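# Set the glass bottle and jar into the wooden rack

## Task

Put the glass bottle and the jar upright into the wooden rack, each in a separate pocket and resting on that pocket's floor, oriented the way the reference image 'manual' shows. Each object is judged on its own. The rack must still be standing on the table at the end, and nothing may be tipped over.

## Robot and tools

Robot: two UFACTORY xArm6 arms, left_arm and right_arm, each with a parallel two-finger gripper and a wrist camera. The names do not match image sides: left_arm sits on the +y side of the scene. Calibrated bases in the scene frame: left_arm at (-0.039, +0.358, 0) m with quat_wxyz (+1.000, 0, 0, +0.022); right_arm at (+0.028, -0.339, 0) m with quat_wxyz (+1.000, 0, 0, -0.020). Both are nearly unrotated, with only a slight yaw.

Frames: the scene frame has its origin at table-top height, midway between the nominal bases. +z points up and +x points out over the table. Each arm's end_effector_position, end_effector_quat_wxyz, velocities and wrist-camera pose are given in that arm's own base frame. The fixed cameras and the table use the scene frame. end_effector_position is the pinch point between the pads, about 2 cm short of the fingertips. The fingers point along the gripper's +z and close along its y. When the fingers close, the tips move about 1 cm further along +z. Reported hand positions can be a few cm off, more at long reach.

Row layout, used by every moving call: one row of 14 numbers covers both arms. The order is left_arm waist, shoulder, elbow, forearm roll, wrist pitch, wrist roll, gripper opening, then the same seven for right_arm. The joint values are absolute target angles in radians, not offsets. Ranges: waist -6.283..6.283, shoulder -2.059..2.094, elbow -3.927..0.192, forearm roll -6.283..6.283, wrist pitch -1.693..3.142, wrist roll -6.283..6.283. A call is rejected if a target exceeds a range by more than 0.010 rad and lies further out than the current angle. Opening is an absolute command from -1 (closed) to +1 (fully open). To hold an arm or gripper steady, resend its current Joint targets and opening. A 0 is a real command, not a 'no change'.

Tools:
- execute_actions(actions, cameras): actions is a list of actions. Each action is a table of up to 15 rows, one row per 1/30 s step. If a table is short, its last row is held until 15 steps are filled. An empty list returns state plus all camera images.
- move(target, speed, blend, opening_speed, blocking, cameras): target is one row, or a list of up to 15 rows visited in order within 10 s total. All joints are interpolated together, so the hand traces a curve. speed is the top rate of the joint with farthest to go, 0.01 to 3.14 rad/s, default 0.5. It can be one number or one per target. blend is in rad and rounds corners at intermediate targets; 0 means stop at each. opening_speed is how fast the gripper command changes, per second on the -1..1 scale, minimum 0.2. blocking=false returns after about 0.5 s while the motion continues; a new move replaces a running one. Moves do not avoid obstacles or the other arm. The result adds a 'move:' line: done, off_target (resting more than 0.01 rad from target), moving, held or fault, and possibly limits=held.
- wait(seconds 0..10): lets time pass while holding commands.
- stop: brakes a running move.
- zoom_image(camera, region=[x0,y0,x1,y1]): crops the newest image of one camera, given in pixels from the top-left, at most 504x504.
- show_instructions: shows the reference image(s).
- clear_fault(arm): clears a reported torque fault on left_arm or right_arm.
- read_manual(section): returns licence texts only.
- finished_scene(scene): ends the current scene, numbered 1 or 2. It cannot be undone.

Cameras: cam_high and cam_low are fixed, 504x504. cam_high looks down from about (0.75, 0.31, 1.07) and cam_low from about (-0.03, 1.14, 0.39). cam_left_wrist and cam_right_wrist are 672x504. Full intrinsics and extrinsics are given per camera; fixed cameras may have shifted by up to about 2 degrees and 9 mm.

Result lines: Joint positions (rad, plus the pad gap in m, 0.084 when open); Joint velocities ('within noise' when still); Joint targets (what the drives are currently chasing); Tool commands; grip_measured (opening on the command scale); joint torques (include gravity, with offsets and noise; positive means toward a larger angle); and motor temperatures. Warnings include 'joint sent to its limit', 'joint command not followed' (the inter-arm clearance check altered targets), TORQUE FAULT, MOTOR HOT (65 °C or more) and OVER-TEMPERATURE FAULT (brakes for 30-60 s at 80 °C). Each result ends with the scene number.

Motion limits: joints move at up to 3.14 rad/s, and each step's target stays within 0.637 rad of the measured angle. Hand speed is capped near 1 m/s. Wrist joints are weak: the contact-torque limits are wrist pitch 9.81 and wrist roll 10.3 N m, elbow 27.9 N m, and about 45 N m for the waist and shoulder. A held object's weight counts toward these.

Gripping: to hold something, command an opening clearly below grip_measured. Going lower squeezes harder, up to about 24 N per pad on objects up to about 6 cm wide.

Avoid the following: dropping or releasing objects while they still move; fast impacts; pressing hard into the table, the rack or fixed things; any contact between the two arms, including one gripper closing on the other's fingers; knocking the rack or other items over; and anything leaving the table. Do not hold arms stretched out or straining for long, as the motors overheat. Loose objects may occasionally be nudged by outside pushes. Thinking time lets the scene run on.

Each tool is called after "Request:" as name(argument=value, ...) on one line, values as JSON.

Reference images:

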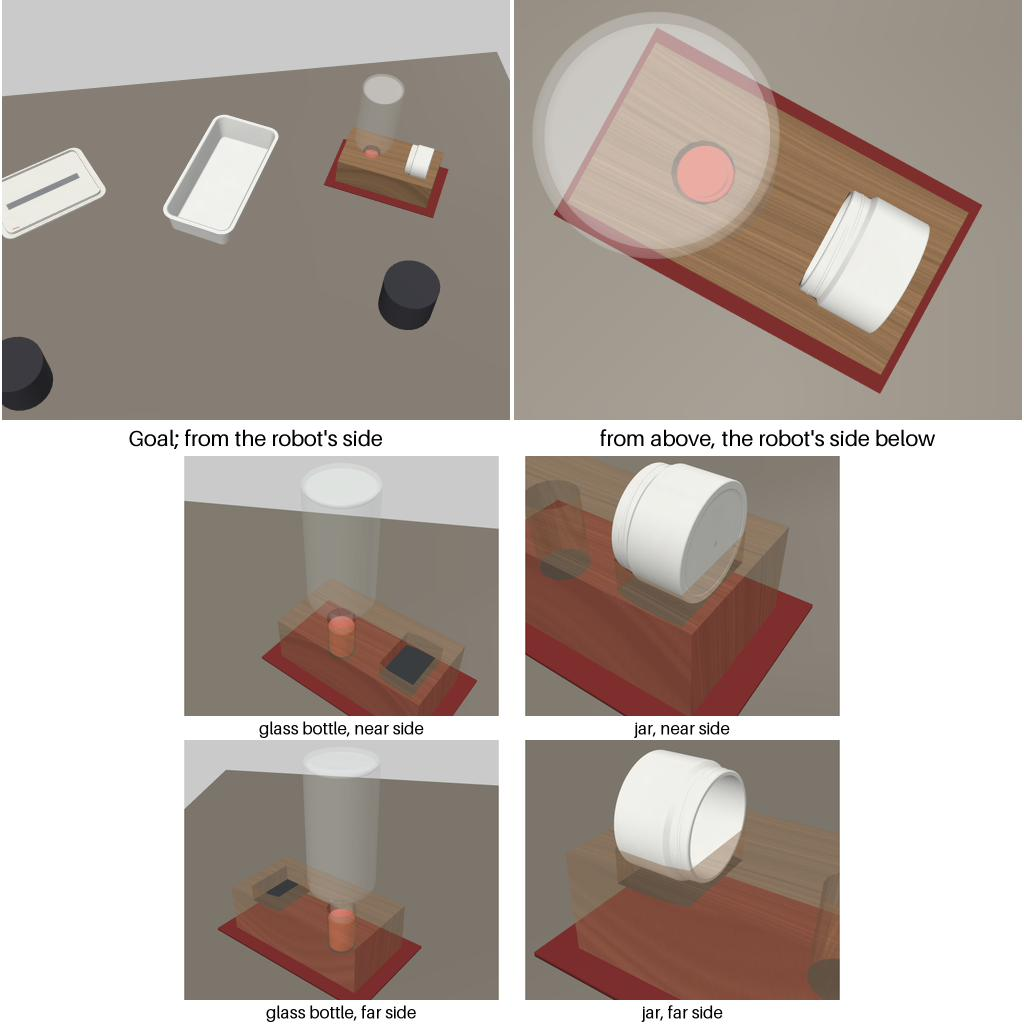

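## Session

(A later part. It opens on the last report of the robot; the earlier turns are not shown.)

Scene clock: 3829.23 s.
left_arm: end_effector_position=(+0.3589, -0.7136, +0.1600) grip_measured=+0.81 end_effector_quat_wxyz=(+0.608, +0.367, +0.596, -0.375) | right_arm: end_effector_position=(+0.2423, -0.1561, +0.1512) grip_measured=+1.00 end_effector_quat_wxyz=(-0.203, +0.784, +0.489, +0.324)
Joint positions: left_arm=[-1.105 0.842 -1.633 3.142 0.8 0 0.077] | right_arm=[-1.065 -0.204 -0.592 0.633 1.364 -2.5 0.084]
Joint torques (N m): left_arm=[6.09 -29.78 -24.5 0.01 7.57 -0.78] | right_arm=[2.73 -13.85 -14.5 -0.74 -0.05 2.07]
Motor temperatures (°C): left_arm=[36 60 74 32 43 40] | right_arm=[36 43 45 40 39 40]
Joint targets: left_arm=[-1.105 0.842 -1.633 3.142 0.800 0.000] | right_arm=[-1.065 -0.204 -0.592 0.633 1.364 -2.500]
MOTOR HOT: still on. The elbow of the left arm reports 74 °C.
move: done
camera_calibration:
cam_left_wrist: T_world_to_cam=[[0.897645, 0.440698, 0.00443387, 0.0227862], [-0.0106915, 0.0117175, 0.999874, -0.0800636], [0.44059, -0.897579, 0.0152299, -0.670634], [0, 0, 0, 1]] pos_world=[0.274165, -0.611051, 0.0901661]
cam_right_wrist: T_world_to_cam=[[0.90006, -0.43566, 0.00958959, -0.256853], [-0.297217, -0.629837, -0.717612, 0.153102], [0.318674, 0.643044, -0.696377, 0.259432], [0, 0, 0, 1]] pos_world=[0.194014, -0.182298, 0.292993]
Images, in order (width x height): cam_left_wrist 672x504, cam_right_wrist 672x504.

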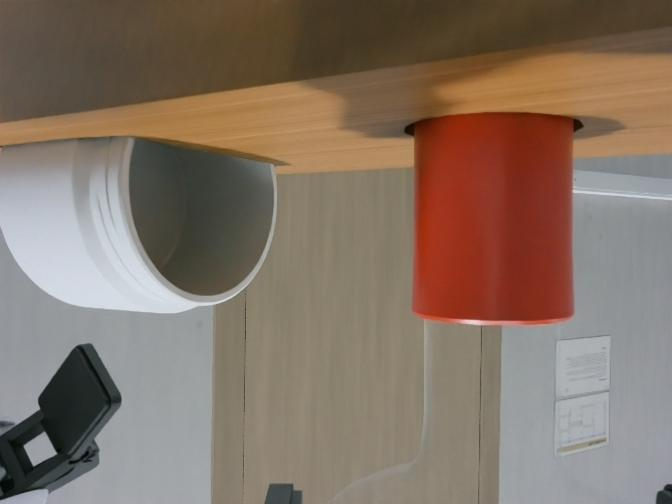

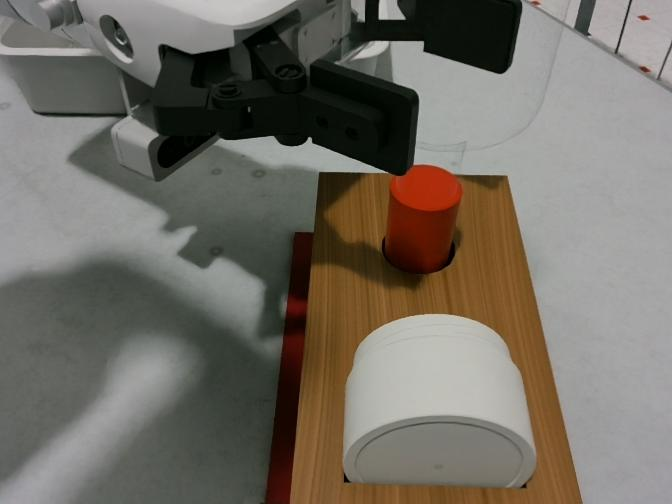

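Request:
move(target=[-1.1048,0.8837,-1.6429,3.1416,0.8316,0.0,-1.0,-1.0653,-0.2035,-0.5924,0.6332,1.364,-2.5001,1.0], speed=0.04, cameras=["cam_left_wrist", "cam_right_wrist"])

Request:
zoom_image(camera="cam_right_wrist", region=[340, 100, 520, 330])

Scene clock: 3838.37 s.
left_arm: end_effector_position=(+0.3589, -0.7136, +0.1401) grip_measured=+0.81 end_effector_quat_wxyz=(+0.608, +0.367, +0.596, -0.375) | right_arm: end_effector_position=(+0.2423, -0.1561, +0.1512) grip_measured=+1.00 end_effector_quat_wxyz=(-0.203, +0.784, +0.489, +0.324)
Joint positions: left_arm=[-1.105 0.884 -1.643 3.142 0.832 0 0.077] | right_arm=[-1.065 -0.204 -0.592 0.633 1.364 -2.5 0.084]
Joint torques (N m): left_arm=[5.9 -30.51 -24.18 0.04 7.42 -0.76] | right_arm=[2.71 -14.28 -14.53 -0.43 0.24 2.13]
Motor temperatures (°C): left_arm=[36 60 77 32 43 40] | right_arm=[36 43 45 40 39 40]
Joint targets: left_arm=[-1.105 0.884 -1.643 3.142 0.832 0.000] | right_arm=[-1.065 -0.204 -0.592 0.633 1.364 -2.500]
MOTOR HOT: still on. The elbow of the left arm reports 77 °C.
move: done
camera_calibration:
cam_left_wrist: T_world_to_cam=[[0.897644, 0.440699, 0.00447908, 0.0229163], [-0.0107759, 0.0117867, 0.999872, -0.0600993], [0.44059, -0.897577, 0.0153292, -0.670427], [0, 0, 0, 1]] pos_world=[0.274165, -0.611151, 0.0702661]
cam_right_wrist: T_world_to_cam=[[0.90006, -0.43566, 0.00958959, -0.256853], [-0.297217, -0.629837, -0.717612, 0.153102], [0.318674, 0.643044, -0.696377, 0.259432], [0, 0, 0, 1]] pos_world=[0.194014, -0.182298, 0.292993]
Images, in order (width x height): cam_left_wrist 672x504, cam_right_wrist 672x504.

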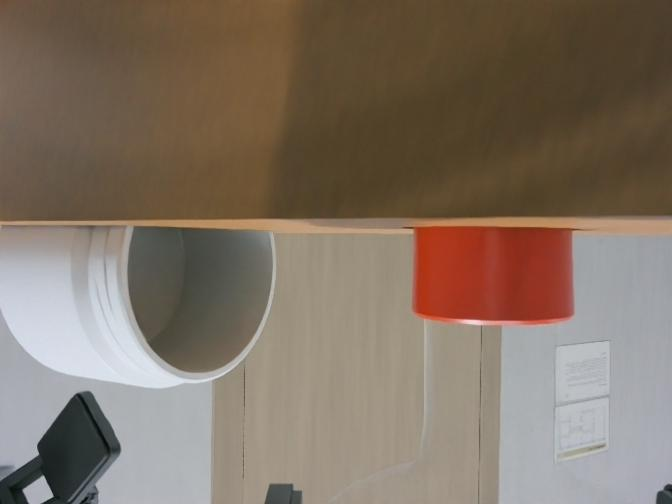

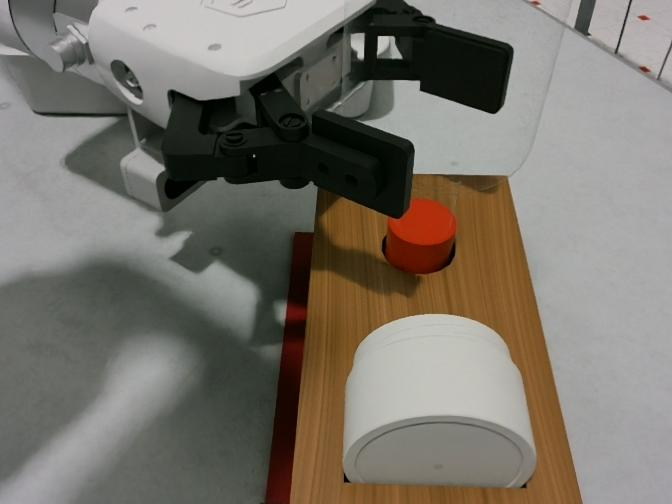

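Scaled by 2.191 from the camera's 672x504 image, which has a finer 960x720 frame.

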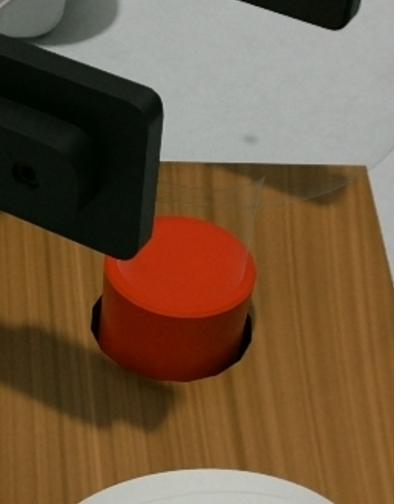

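Request:
move(target=[-1.1048,0.9224,-1.6554,3.1416,0.8578,0.0,-1.0,-1.0653,-0.2035,-0.5924,0.6332,1.364,-2.5001,1.0], speed=0.04, cameras=["cam_left_wrist", "cam_right_wrist"])

Request:
move(target=[-1.1048,0.9292,-1.6580,3.1416,0.8620,0.0,-1.0,-1.0653,-0.2035,-0.5924,0.6332,1.364,-2.5001,1.0], speed=0.02, cameras=["cam_left_wrist", "cam_right_wrist"])

Scene clock: 3853.17 s.
left_arm: end_effector_position=(+0.3589, -0.7136, +0.1226) grip_measured=+0.81 end_effector_quat_wxyz=(+0.608, +0.367, +0.596, -0.375) | right_arm: end_effector_position=(+0.2423, -0.1561, +0.1512) grip_measured=+1.00 end_effector_quat_wxyz=(-0.203, +0.784, +0.489, +0.324)
Joint positions: left_arm=[-1.105 0.922 -1.655 3.142 0.858 0 0.077] | right_arm=[-1.065 -0.204 -0.592 0.633 1.364 -2.5 0.084]
Joint torques (N m): left_arm=[5.99 -30.47 -23.95 -0.09 7.32 -0.75] | right_arm=[2.77 -13.63 -14.78 -0.35 0.07 2.04]
Motor temperatures (°C): left_arm=[36 59 79 32 43 40] | right_arm=[36 43 45 40 39 40]
Joint targets: left_arm=[-1.105 0.922 -1.655 3.142 0.858 0.000] | right_arm=[-1.065 -0.204 -0.592 0.633 1.364 -2.500]
MOTOR HOT: still on. The elbow of the left arm reports 79 °C.
move: done
camera_calibration:
cam_left_wrist: T_world_to_cam=[[0.897644, 0.440699, 0.00447908, 0.022951], [-0.0107759, 0.0117867, 0.999872, -0.0425028], [0.44059, -0.897577, 0.0153292, -0.670067], [0, 0, 0, 1]] pos_world=[0.274165, -0.611051, 0.0526661]
cam_right_wrist: T_world_to_cam=[[0.90006, -0.43566, 0.00958959, -0.256853], [-0.297217, -0.629837, -0.717612, 0.153102], [0.318674, 0.643044, -0.696377, 0.259432], [0, 0, 0, 1]] pos_world=[0.194014, -0.182298, 0.292993]
Images, in order (width x height): cam_left_wrist 672x504, cam_right_wrist 672x504.

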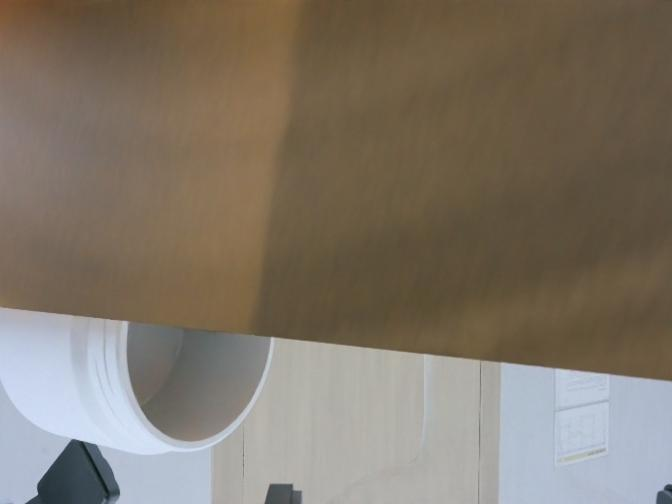

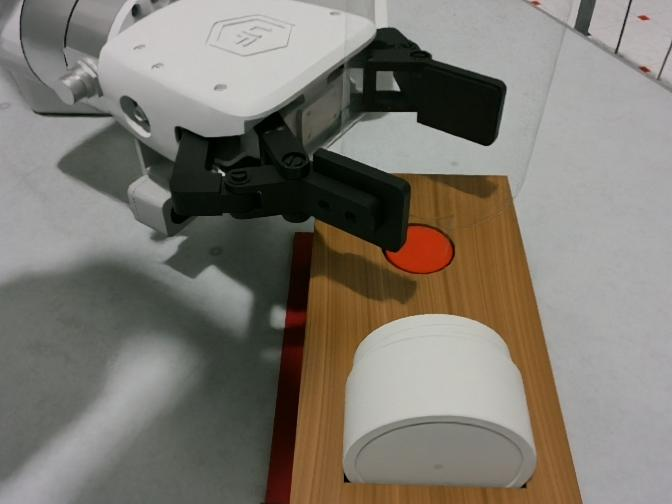

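Scene clock: 3853.87 s.
left_arm: end_effector_position=(+0.3589, -0.7136, +0.1196) grip_measured=+0.81 end_effector_quat_wxyz=(+0.608, +0.367, +0.596, -0.375) | right_arm: end_effector_position=(+0.2423, -0.1561, +0.1512) grip_measured=+1.00 end_effector_quat_wxyz=(-0.203, +0.784, +0.489, +0.324)
Joint positions: left_arm=[-1.105 0.929 -1.658 3.142 0.862 0 0.077] | right_arm=[-1.065 -0.204 -0.592 0.633 1.364 -2.5 0.084]
Joint torques (N m): left_arm=[6.02 -30.56 -23.65 -0.01 7.54 -0.71] | right_arm=[2.77 -14.47 -14.73 -0.52 -0.03 1.96]
Motor temperatures (°C): left_arm=[36 59 79 32 43 40] | right_arm=[36 43 45 40 39 40]
Joint targets: left_arm=[-1.105 0.929 -1.658 3.142 0.862 0.000] | right_arm=[-1.065 -0.204 -0.592 0.633 1.364 -2.500]
MOTOR HOT: still on. The elbow of the left arm reports 79 °C.
move: done
camera_calibration:
cam_left_wrist: T_world_to_cam=[[0.897643, 0.4407, 0.00452436, 0.0230065], [-0.0108163, 0.0117662, 0.999872, -0.0396035], [0.44059, -0.897577, 0.0153286, -0.670113], [0, 0, 0, 1]] pos_world=[0.274165, -0.611151, 0.0497662]
cam_right_wrist: T_world_to_cam=[[0.90006, -0.43566, 0.00958959, -0.256853], [-0.297217, -0.629837, -0.717612, 0.153102], [0.318674, 0.643044, -0.696377, 0.259432], [0, 0, 0, 1]] pos_world=[0.194014, -0.182298, 0.292993]
Images, in order (width x height): cam_left_wrist 672x504, cam_right_wrist 672x504.

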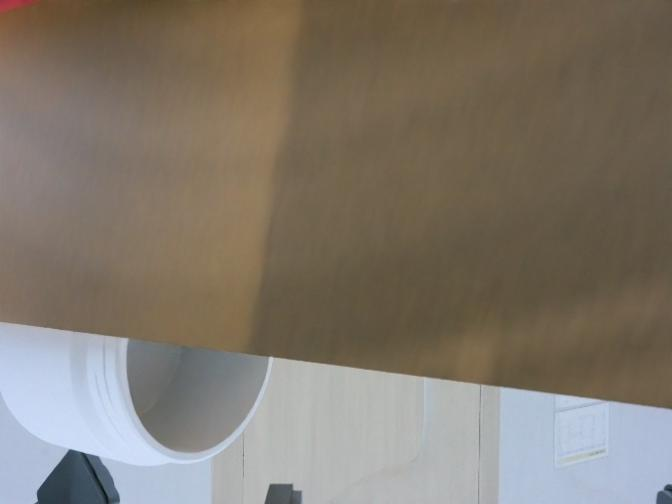

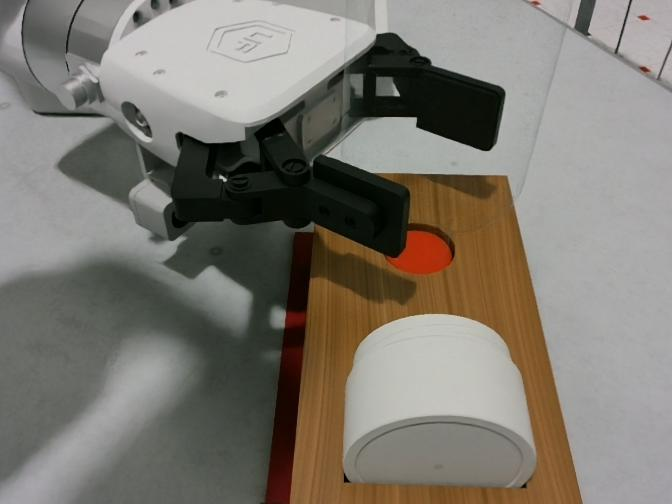

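Request:
move(target=[-1.1048,0.9310,-1.6585,3.1416,0.8630,0.0,1.0,-1.0653,-0.2035,-0.5924,0.6332,1.364,-2.5001,1.0], speed=0.02, opening_speed=1.0, cameras=["cam_left_wrist", "cam_right_wrist"])

Scene clock: 3899.37 s.
left_arm: end_effector_position=(+0.3575, -0.7109, +0.1088) grip_measured=+0.81 end_effector_quat_wxyz=(+0.603, +0.370, +0.601, -0.372) | right_arm: end_effector_position=(+0.2423, -0.1561, +0.1512) grip_measured=+1.00 end_effector_quat_wxyz=(-0.203, +0.784, +0.489, +0.324)
Joint positions: left_arm=[-1.105 0.939 -1.652 3.142 0.862 0 0.077] | right_arm=[-1.065 -0.204 -0.592 0.633 1.364 -2.5 0.084]
Joint torques (N m): left_arm=[0.02 -31.78 -18.14 0.02 2.53 -0.07] | right_arm=[3.14 -14.55 -15.7 -0.01 0.62 1.88]
Motor temperatures (°C): left_arm=[36 53 62 32 39 40] | right_arm=[36 43 46 40 39 40]
Joint targets: left_arm=[-1.105 0.939 -1.652 3.142 0.862 0.000] | right_arm=[-1.065 -0.204 -0.592 0.633 1.364 -2.500]
Tool commands: left_gripper/opening=-1.0 right_gripper/opening=+1.0
OVER-TEMPERATURE FAULT: BRAKES ON. Before this call, the elbow of the left arm reached 80 °C; the stop lasted 40 seconds. The left arm may have sagged or run on as its brakes closed, and pressed harder on what it touched. The left arm ran none of this call's commands: an arm, its gripper or tool too, takes no command until a result says that it accepts commands again. In this call the stop used 77 of the actions that the scene allows. The left arm's brakes are open: it holds where the fault left it, with its grip as last carried out. The left arm accepts commands again.
move: fault (left_arm)
camera_calibration:
cam_left_wrist: T_world_to_cam=[[0.897636, 0.440717, 0.00431953, 0.0230981], [-0.00371334, -0.00223785, 0.999991, -0.0413303], [0.440723, -0.897643, -0.000372242, -0.665151], [0, 0, 0, 1]] pos_world=[0.27226, -0.607341, 0.0409825]
cam_right_wrist: T_world_to_cam=[[0.90006, -0.43566, 0.00958959, -0.256853], [-0.297217, -0.629837, -0.717612, 0.153102], [0.318674, 0.643044, -0.696377, 0.259432], [0, 0, 0, 1]] pos_world=[0.194014, -0.182298, 0.292993]
Images, in order (width x height): cam_left_wrist 672x504, cam_right_wrist 672x504.

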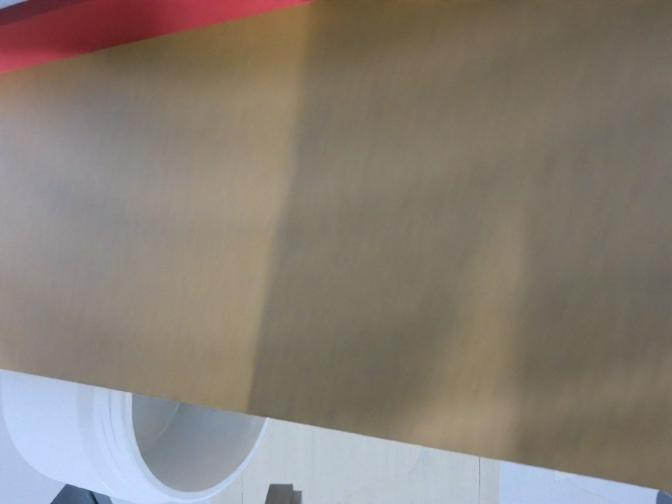

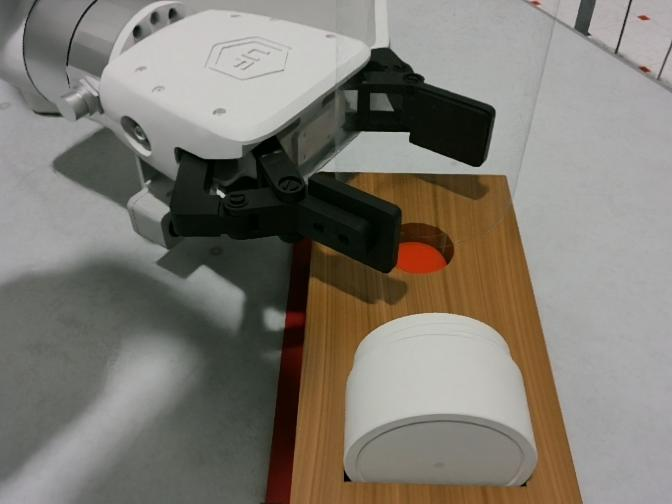

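Request:
zoom_image(camera="cam_right_wrist", region=[340, 160, 500, 320])

Scaled by 3.150 from the camera's 672x504 image, which has a finer 960x720 frame.

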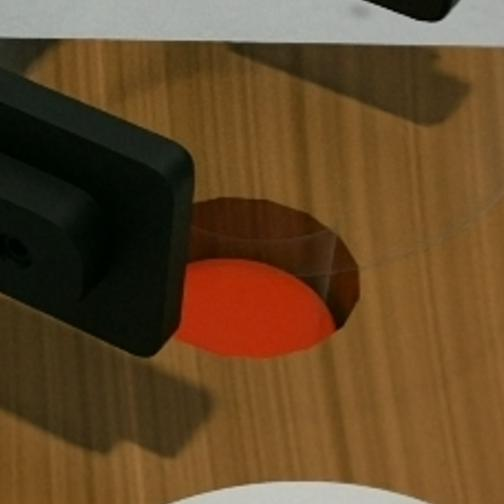

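Request:
move(target=[-1.1048,0.9540,-1.6678,3.1416,0.8770,0.0,-1.0,-1.0653,-0.2035,-0.5924,0.6332,1.364,-2.5001,1.0], speed=0.03, cameras=["cam_left_wrist", "cam_right_wrist"])

Request:
zoom_image(camera="cam_right_wrist", region=[340, 160, 500, 320])

Scene clock: 3937.07 s.
left_arm: end_effector_position=(+0.3589, -0.7136, +0.1088) grip_measured=+0.81 end_effector_quat_wxyz=(+0.608, +0.367, +0.596, -0.375) | right_arm: end_effector_position=(+0.2423, -0.1561, +0.1512) grip_measured=+1.00 end_effector_quat_wxyz=(-0.203, +0.784, +0.489, +0.324)
Joint positions: left_arm=[-1.105 0.954 -1.668 3.142 0.877 0 0.077] | right_arm=[-1.065 -0.204 -0.592 0.633 1.364 -2.5 0.084]
Joint torques (N m): left_arm=[0.19 -27.31 -22.02 -0.06 5.91 -0.05] | right_arm=[2.85 -14.82 -15.93 -0.04 0.66 2.07]
Motor temperatures (°C): left_arm=[36 58 71 32 38 40] | right_arm=[36 43 46 40 39 40]
Joint targets: left_arm=[-1.105 0.954 -1.668 3.142 0.877 0.000] | right_arm=[-1.065 -0.204 -0.592 0.633 1.364 -2.500]
MOTOR HOT: the elbow of the left arm reports 71 °C; the controller stops that arm at 80 °C. To cool a motor, set the load down, stop pushing, or move to a pose that needs little force. At that limit the left arm can sag while its brakes close.
move: done
camera_calibration:
cam_left_wrist: T_world_to_cam=[[0.897644, 0.440698, 0.00447777, 0.0230119], [-0.0106866, 0.0116078, 0.999876, -0.0289386], [0.440592, -0.89758, 0.0151293, -0.669851], [0, 0, 0, 1]] pos_world=[0.274165, -0.611051, 0.0389663]
cam_right_wrist: T_world_to_cam=[[0.90006, -0.43566, 0.00958959, -0.256853], [-0.297217, -0.629837, -0.717612, 0.153102], [0.318674, 0.643044, -0.696377, 0.259432], [0, 0, 0, 1]] pos_world=[0.194014, -0.182298, 0.292993]
Images, in order (width x height): cam_left_wrist 672x504, cam_right_wrist 672x504.

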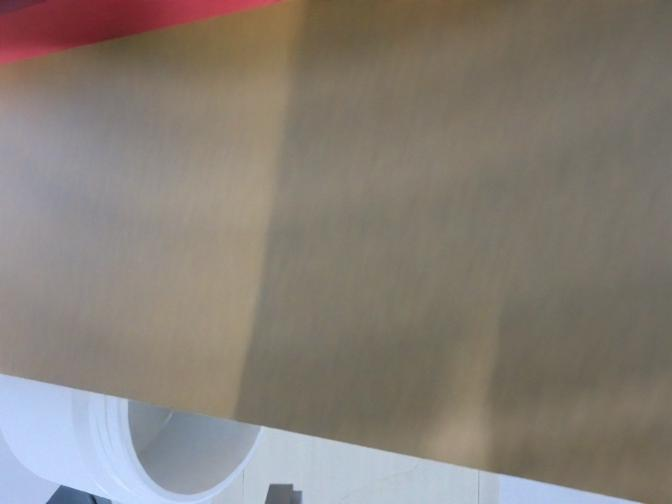

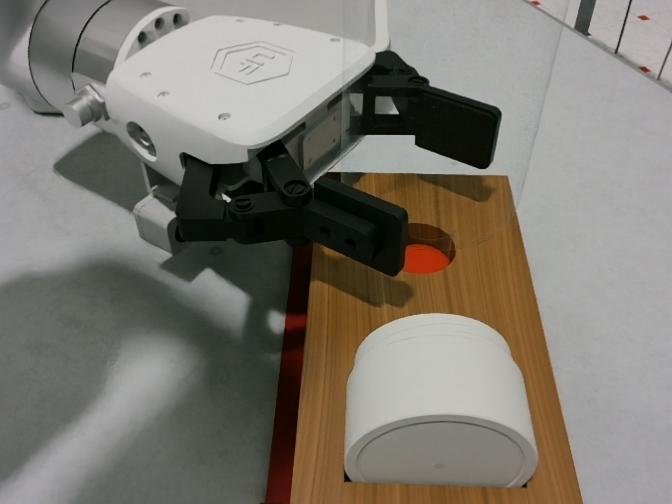

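Scaled by 3.150 from the camera's 672x504 image, which has a finer 960x720 frame.

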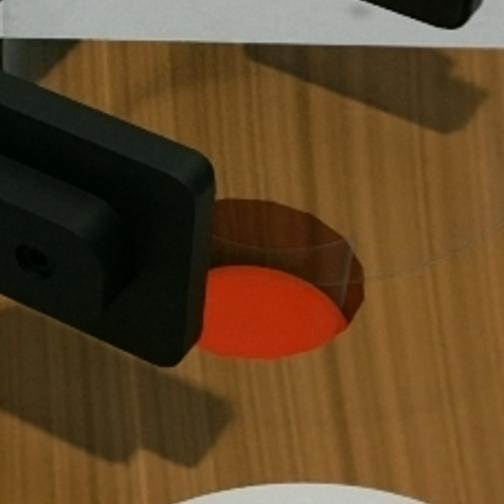

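Request:
move(target=[-1.1048,0.9629,-1.6716,3.1416,0.8821,0.0,-1.0,-1.0653,-0.2035,-0.5924,0.6332,1.364,-2.5001,1.0], speed=0.02, cameras=["cam_right_wrist"])

Request:
move(target=[-1.1048,0.9700,-1.6748,3.1416,0.8860,0.0,-1.0,-1.0653,-0.2035,-0.5924,0.6332,1.364,-2.5001,1.0], speed=0.02, cameras=["cam_right_wrist"])

Request:
zoom_image(camera="cam_right_wrist", region=[340, 160, 500, 320])

Scene clock: 3955.80 s.
left_arm: end_effector_position=(+0.3589, -0.7136, +0.1051) grip_measured=+0.81 end_effector_quat_wxyz=(+0.608, +0.367, +0.596, -0.375) | right_arm: end_effector_position=(+0.2423, -0.1561, +0.1512) grip_measured=+1.00 end_effector_quat_wxyz=(-0.203, +0.784, +0.489, +0.324)
Joint positions: left_arm=[-1.105 0.963 -1.672 3.142 0.882 0 0.077] | right_arm=[-1.065 -0.204 -0.592 0.633 1.364 -2.5 0.084]
Joint torques (N m): left_arm=[-0.07 -19.78 -15.22 -0.03 1.19 -0.09] | right_arm=[2.94 -14.2 -15.85 -0.05 0.9 2.09]
Motor temperatures (°C): left_arm=[36 58 76 32 39 40] | right_arm=[36 43 46 40 39 40]
Joint targets: left_arm=[-1.105 0.963 -1.672 3.142 0.882 0.000] | right_arm=[-1.065 -0.204 -0.592 0.633 1.364 -2.500]
MOTOR HOT: still on. The elbow of the left arm reports 76 °C.
move: done
camera_calibration:
cam_right_wrist: T_world_to_cam=[[0.90006, -0.43566, 0.00958959, -0.256853], [-0.297217, -0.629837, -0.717612, 0.153102], [0.318674, 0.643044, -0.696377, 0.259432], [0, 0, 0, 1]] pos_world=[0.194014, -0.182298, 0.292993]
Images, in order (width x height): cam_right_wrist 672x504.

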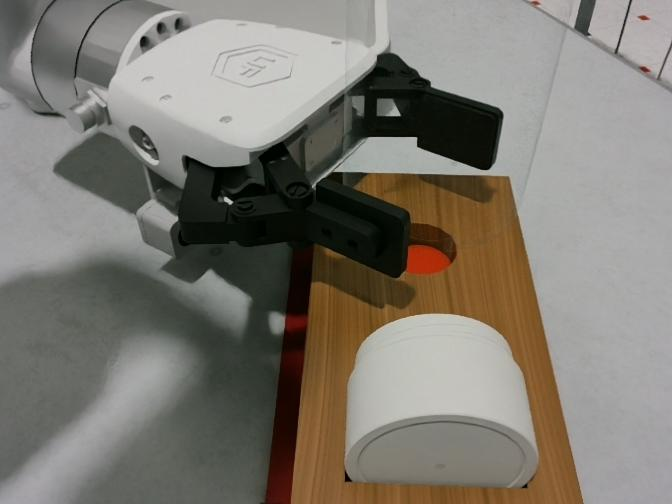

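Scene clock: 3956.50 s.
left_arm: end_effector_position=(+0.3590, -0.7137, +0.1024) grip_measured=+0.81 end_effector_quat_wxyz=(+0.608, +0.367, +0.596, -0.375) | right_arm: end_effector_position=(+0.2423, -0.1561, +0.1512) grip_measured=+1.00 end_effector_quat_wxyz=(-0.203, +0.784, +0.489, +0.324)
Joint positions: left_arm=[-1.105 0.97 -1.675 3.142 0.886 0 0.077] | right_arm=[-1.065 -0.204 -0.592 0.633 1.364 -2.5 0.084]
Joint torques (N m): left_arm=[0.12 -12.46 -10.83 0 -0.52 -0.17] | right_arm=[3.07 -14.24 -15.92 0.47 0.62 2.03]
Motor temperatures (°C): left_arm=[36 58 75 32 39 40] | right_arm=[36 43 46 40 39 40]
Joint targets: left_arm=[-1.105 0.970 -1.675 3.142 0.886 0.000] | right_arm=[-1.065 -0.204 -0.592 0.633 1.364 -2.500]
MOTOR HOT: still on. The elbow of the left arm reports 75 °C.
move: done
camera_calibration:
cam_right_wrist: T_world_to_cam=[[0.90006, -0.43566, 0.00958959, -0.256853], [-0.297217, -0.629837, -0.717612, 0.153102], [0.318674, 0.643044, -0.696377, 0.259432], [0, 0, 0, 1]] pos_world=[0.194014, -0.182298, 0.292993]
Images, in order (width x height): cam_right_wrist 672x504.

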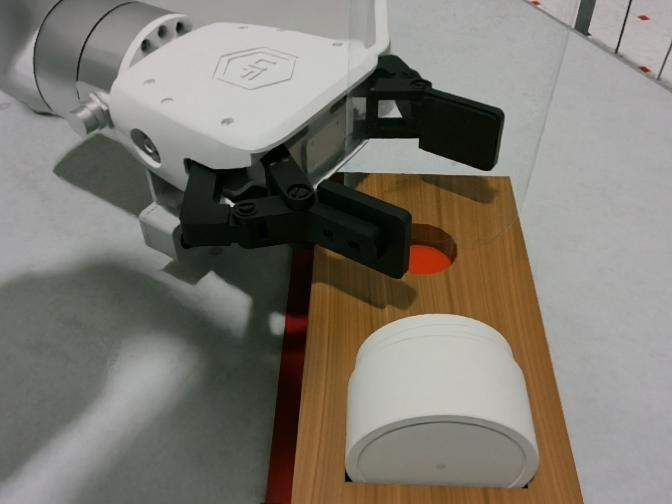

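Scaled by 3.150 from the camera's 672x504 image, which has a finer 960x720 frame.

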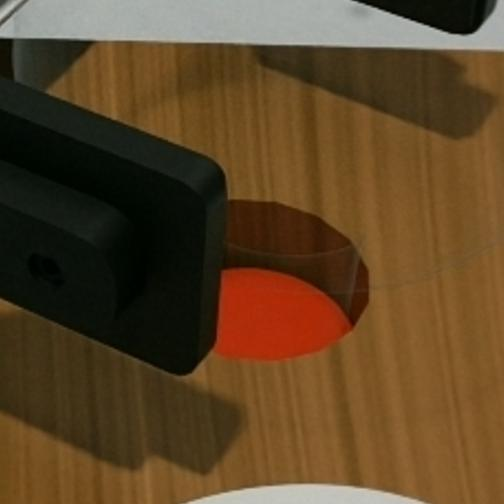

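Request:
move(target=[-1.1048,0.9650,-1.6724,3.1416,0.8832,0.0,1.0,-1.0653,-0.2035,-0.5924,0.6332,1.364,-2.5001,1.0], speed=0.02, opening_speed=1.0, cameras=["cam_left_wrist", "cam_right_wrist"])

Request:
zoom_image(camera="cam_right_wrist", region=[320, 0, 640, 300])

Scene clock: 3966.77 s.
left_arm: end_effector_position=(+0.3589, -0.7136, +0.1040) grip_measured=+1.00 end_effector_quat_wxyz=(+0.608, +0.367, +0.596, -0.375) | right_arm: end_effector_position=(+0.2423, -0.1561, +0.1512) grip_measured=+1.00 end_effector_quat_wxyz=(-0.203, +0.784, +0.489, +0.324)
Joint positions: left_arm=[-1.105 0.965 -1.672 3.142 0.883 0 0.084] | right_arm=[-1.065 -0.204 -0.592 0.633 1.364 -2.5 0.084]
Joint torques (N m): left_arm=[0.1 -33.63 -19.77 0.13 3.11 -0.09] | right_arm=[2.84 -14.33 -15.96 0.13 0.75 2]
Motor temperatures (°C): left_arm=[36 56 70 32 40 40] | right_arm=[36 43 46 40 39 40]
Joint targets: left_arm=[-1.105 0.965 -1.672 3.142 0.883 0.000] | right_arm=[-1.065 -0.204 -0.592 0.633 1.364 -2.500]
MOTOR HOT: still on. The elbow of the left arm reports 70 °C.
move: done
camera_calibration:
cam_left_wrist: T_world_to_cam=[[0.897644, 0.440698, 0.00447647, 0.0231226], [-0.0105973, 0.0114289, 0.999879, -0.0242744], [0.440593, -0.897583, 0.0149293, -0.66973], [0, 0, 0, 1]] pos_world=[0.274065, -0.611051, 0.0341665]
cam_right_wrist: T_world_to_cam=[[0.90006, -0.43566, 0.00958959, -0.256853], [-0.297217, -0.629837, -0.717612, 0.153102], [0.318674, 0.643044, -0.696377, 0.259432], [0, 0, 0, 1]] pos_world=[0.194014, -0.182298, 0.292993]
Images, in order (width x height): cam_left_wrist 672x504, cam_right_wrist 672x504.

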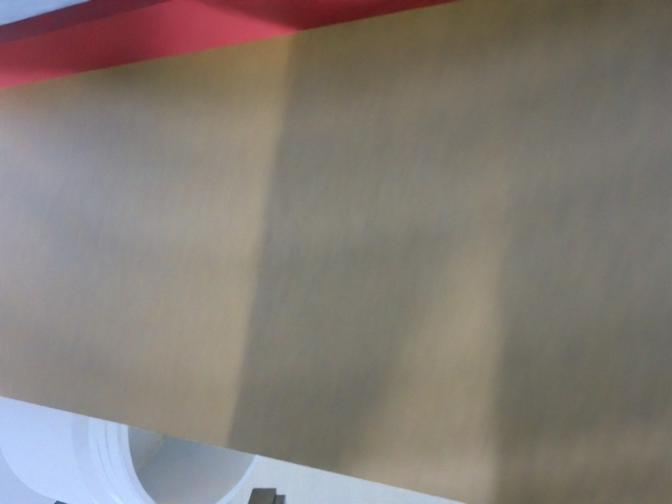

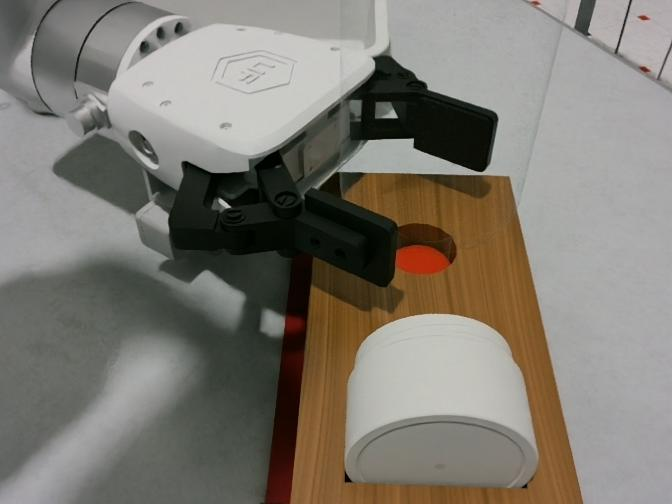

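Scaled by 1.575 from the camera's 672x504 image, which has a finer 960x720 frame.

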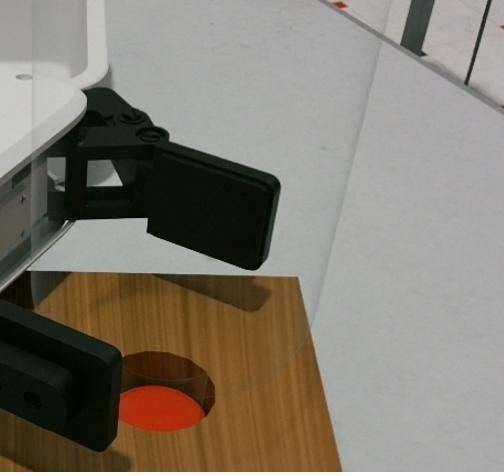

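Request:
move(target=[[-1.1048,0.7997,-1.3519,3.1416,1.0386,0.0,1.0,-1.0653,-0.2035,-0.5924,0.6332,1.364,-2.5001,1.0],[-1.1048,0.6445,-1.0395,3.1416,1.1957,0.0,1.0,-1.0653,-0.2035,-0.5924,0.6332,1.364,-2.5001,1.0]], speed=[0.12, 0.3], blend=0.05, cameras=["cam_left_wrist", "cam_right_wrist", "cam_high"])

Scene clock: 3993.80 s.
left_arm: end_effector_position=(+0.3010, -0.5986, +0.1050) grip_measured=+1.00 end_effector_quat_wxyz=(+0.608, +0.367, +0.596, -0.375) | right_arm: end_effector_position=(+0.2423, -0.1561, +0.1512) grip_measured=+1.00 end_effector_quat_wxyz=(-0.203, +0.784, +0.489, +0.324)
Joint positions: left_arm=[-1.105 0.645 -1.04 3.142 1.196 0 0.084] | right_arm=[-1.065 -0.204 -0.592 0.633 1.364 -2.5 0.084]
Joint torques (N m): left_arm=[-0.07 -29.73 -11.3 -0.1 5.43 -0.1] | right_arm=[2.66 -13.98 -16.06 -0.05 0.92 2.09]
Motor temperatures (°C): left_arm=[36 60 73 32 40 40] | right_arm=[36 43 47 39 39 40]
Joint targets: left_arm=[-1.105 0.644 -1.040 3.142 1.196 0.000] | right_arm=[-1.065 -0.204 -0.592 0.633 1.364 -2.500]
MOTOR HOT: still on. The elbow of the left arm reports 73 °C.
move: done
camera_calibration:
cam_left_wrist: T_world_to_cam=[[0.897645, 0.440698, 0.00443387, 0.0243234], [-0.0106915, 0.0117175, 0.999874, -0.027037], [0.44059, -0.897579, 0.0152299, -0.541065], [0, 0, 0, 1]] pos_world=[0.216265, -0.496051, 0.0351661]
cam_right_wrist: T_world_to_cam=[[0.90006, -0.43566, 0.00958959, -0.256853], [-0.297217, -0.629837, -0.717612, 0.153102], [0.318674, 0.643044, -0.696377, 0.259432], [0, 0, 0, 1]] pos_world=[0.194014, -0.182298, 0.292993]
Images, in order (width x height): cam_high 504x504, cam_left_wrist 672x504, cam_right_wrist 672x504.

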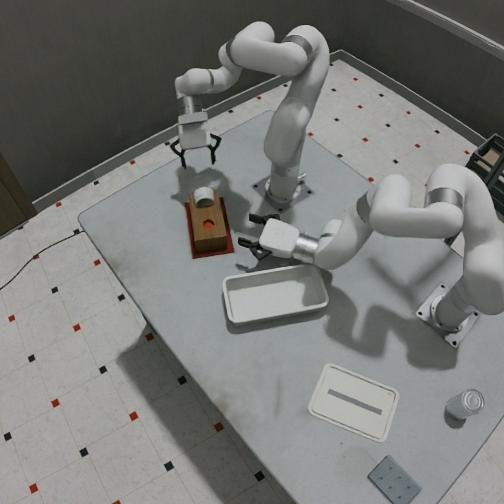

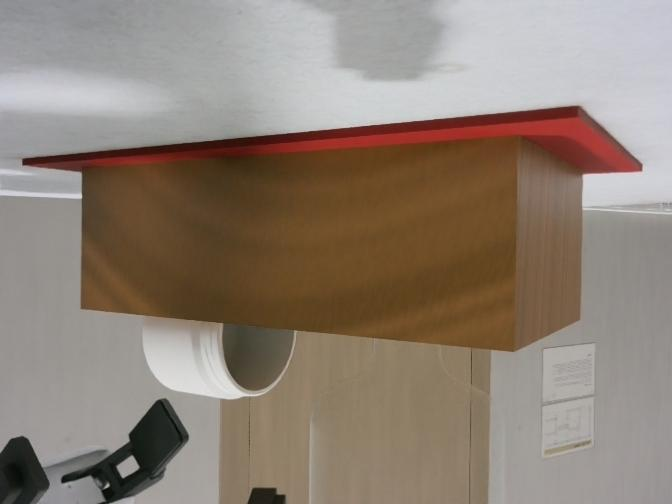

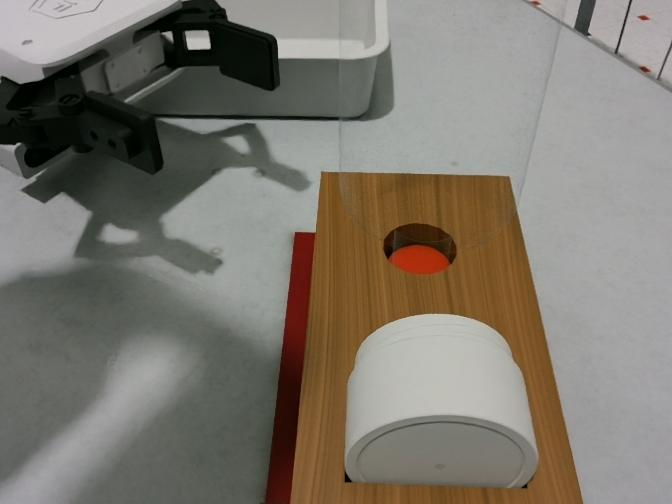

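Request:
zoom_image(camera="cam_right_wrist", region=[320, 0, 600, 300])

Request:
zoom_image(camera="cam_high", region=[160, 160, 260, 270])

Request:
zoom_image(camera="cam_left_wrist", region=[60, 120, 560, 500])

Scaled by 1.680 from the camera's 672x504 image, which has a finer 960x720 frame.

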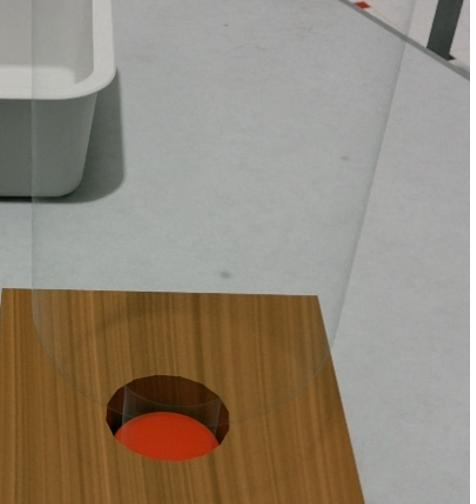

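Scaled by 4.582 from the camera's 504x504 image, which has a finer 720x720 frame.

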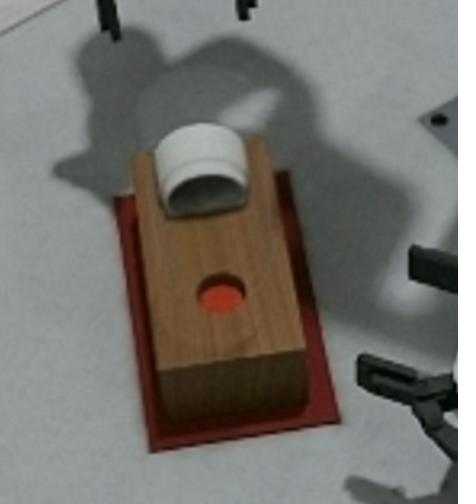

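Scaled by 1.008 from the camera's 672x504 image, which has a finer 960x720 frame.

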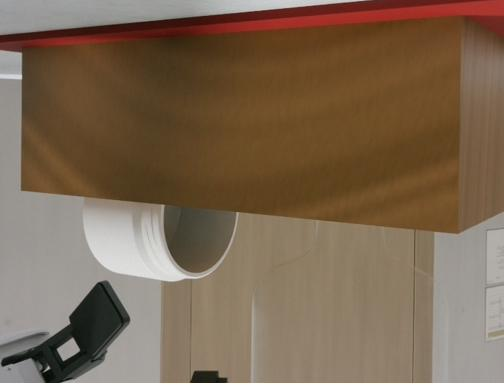

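Request:
finished_scene(scene=1)

The scene is finished: the task was done.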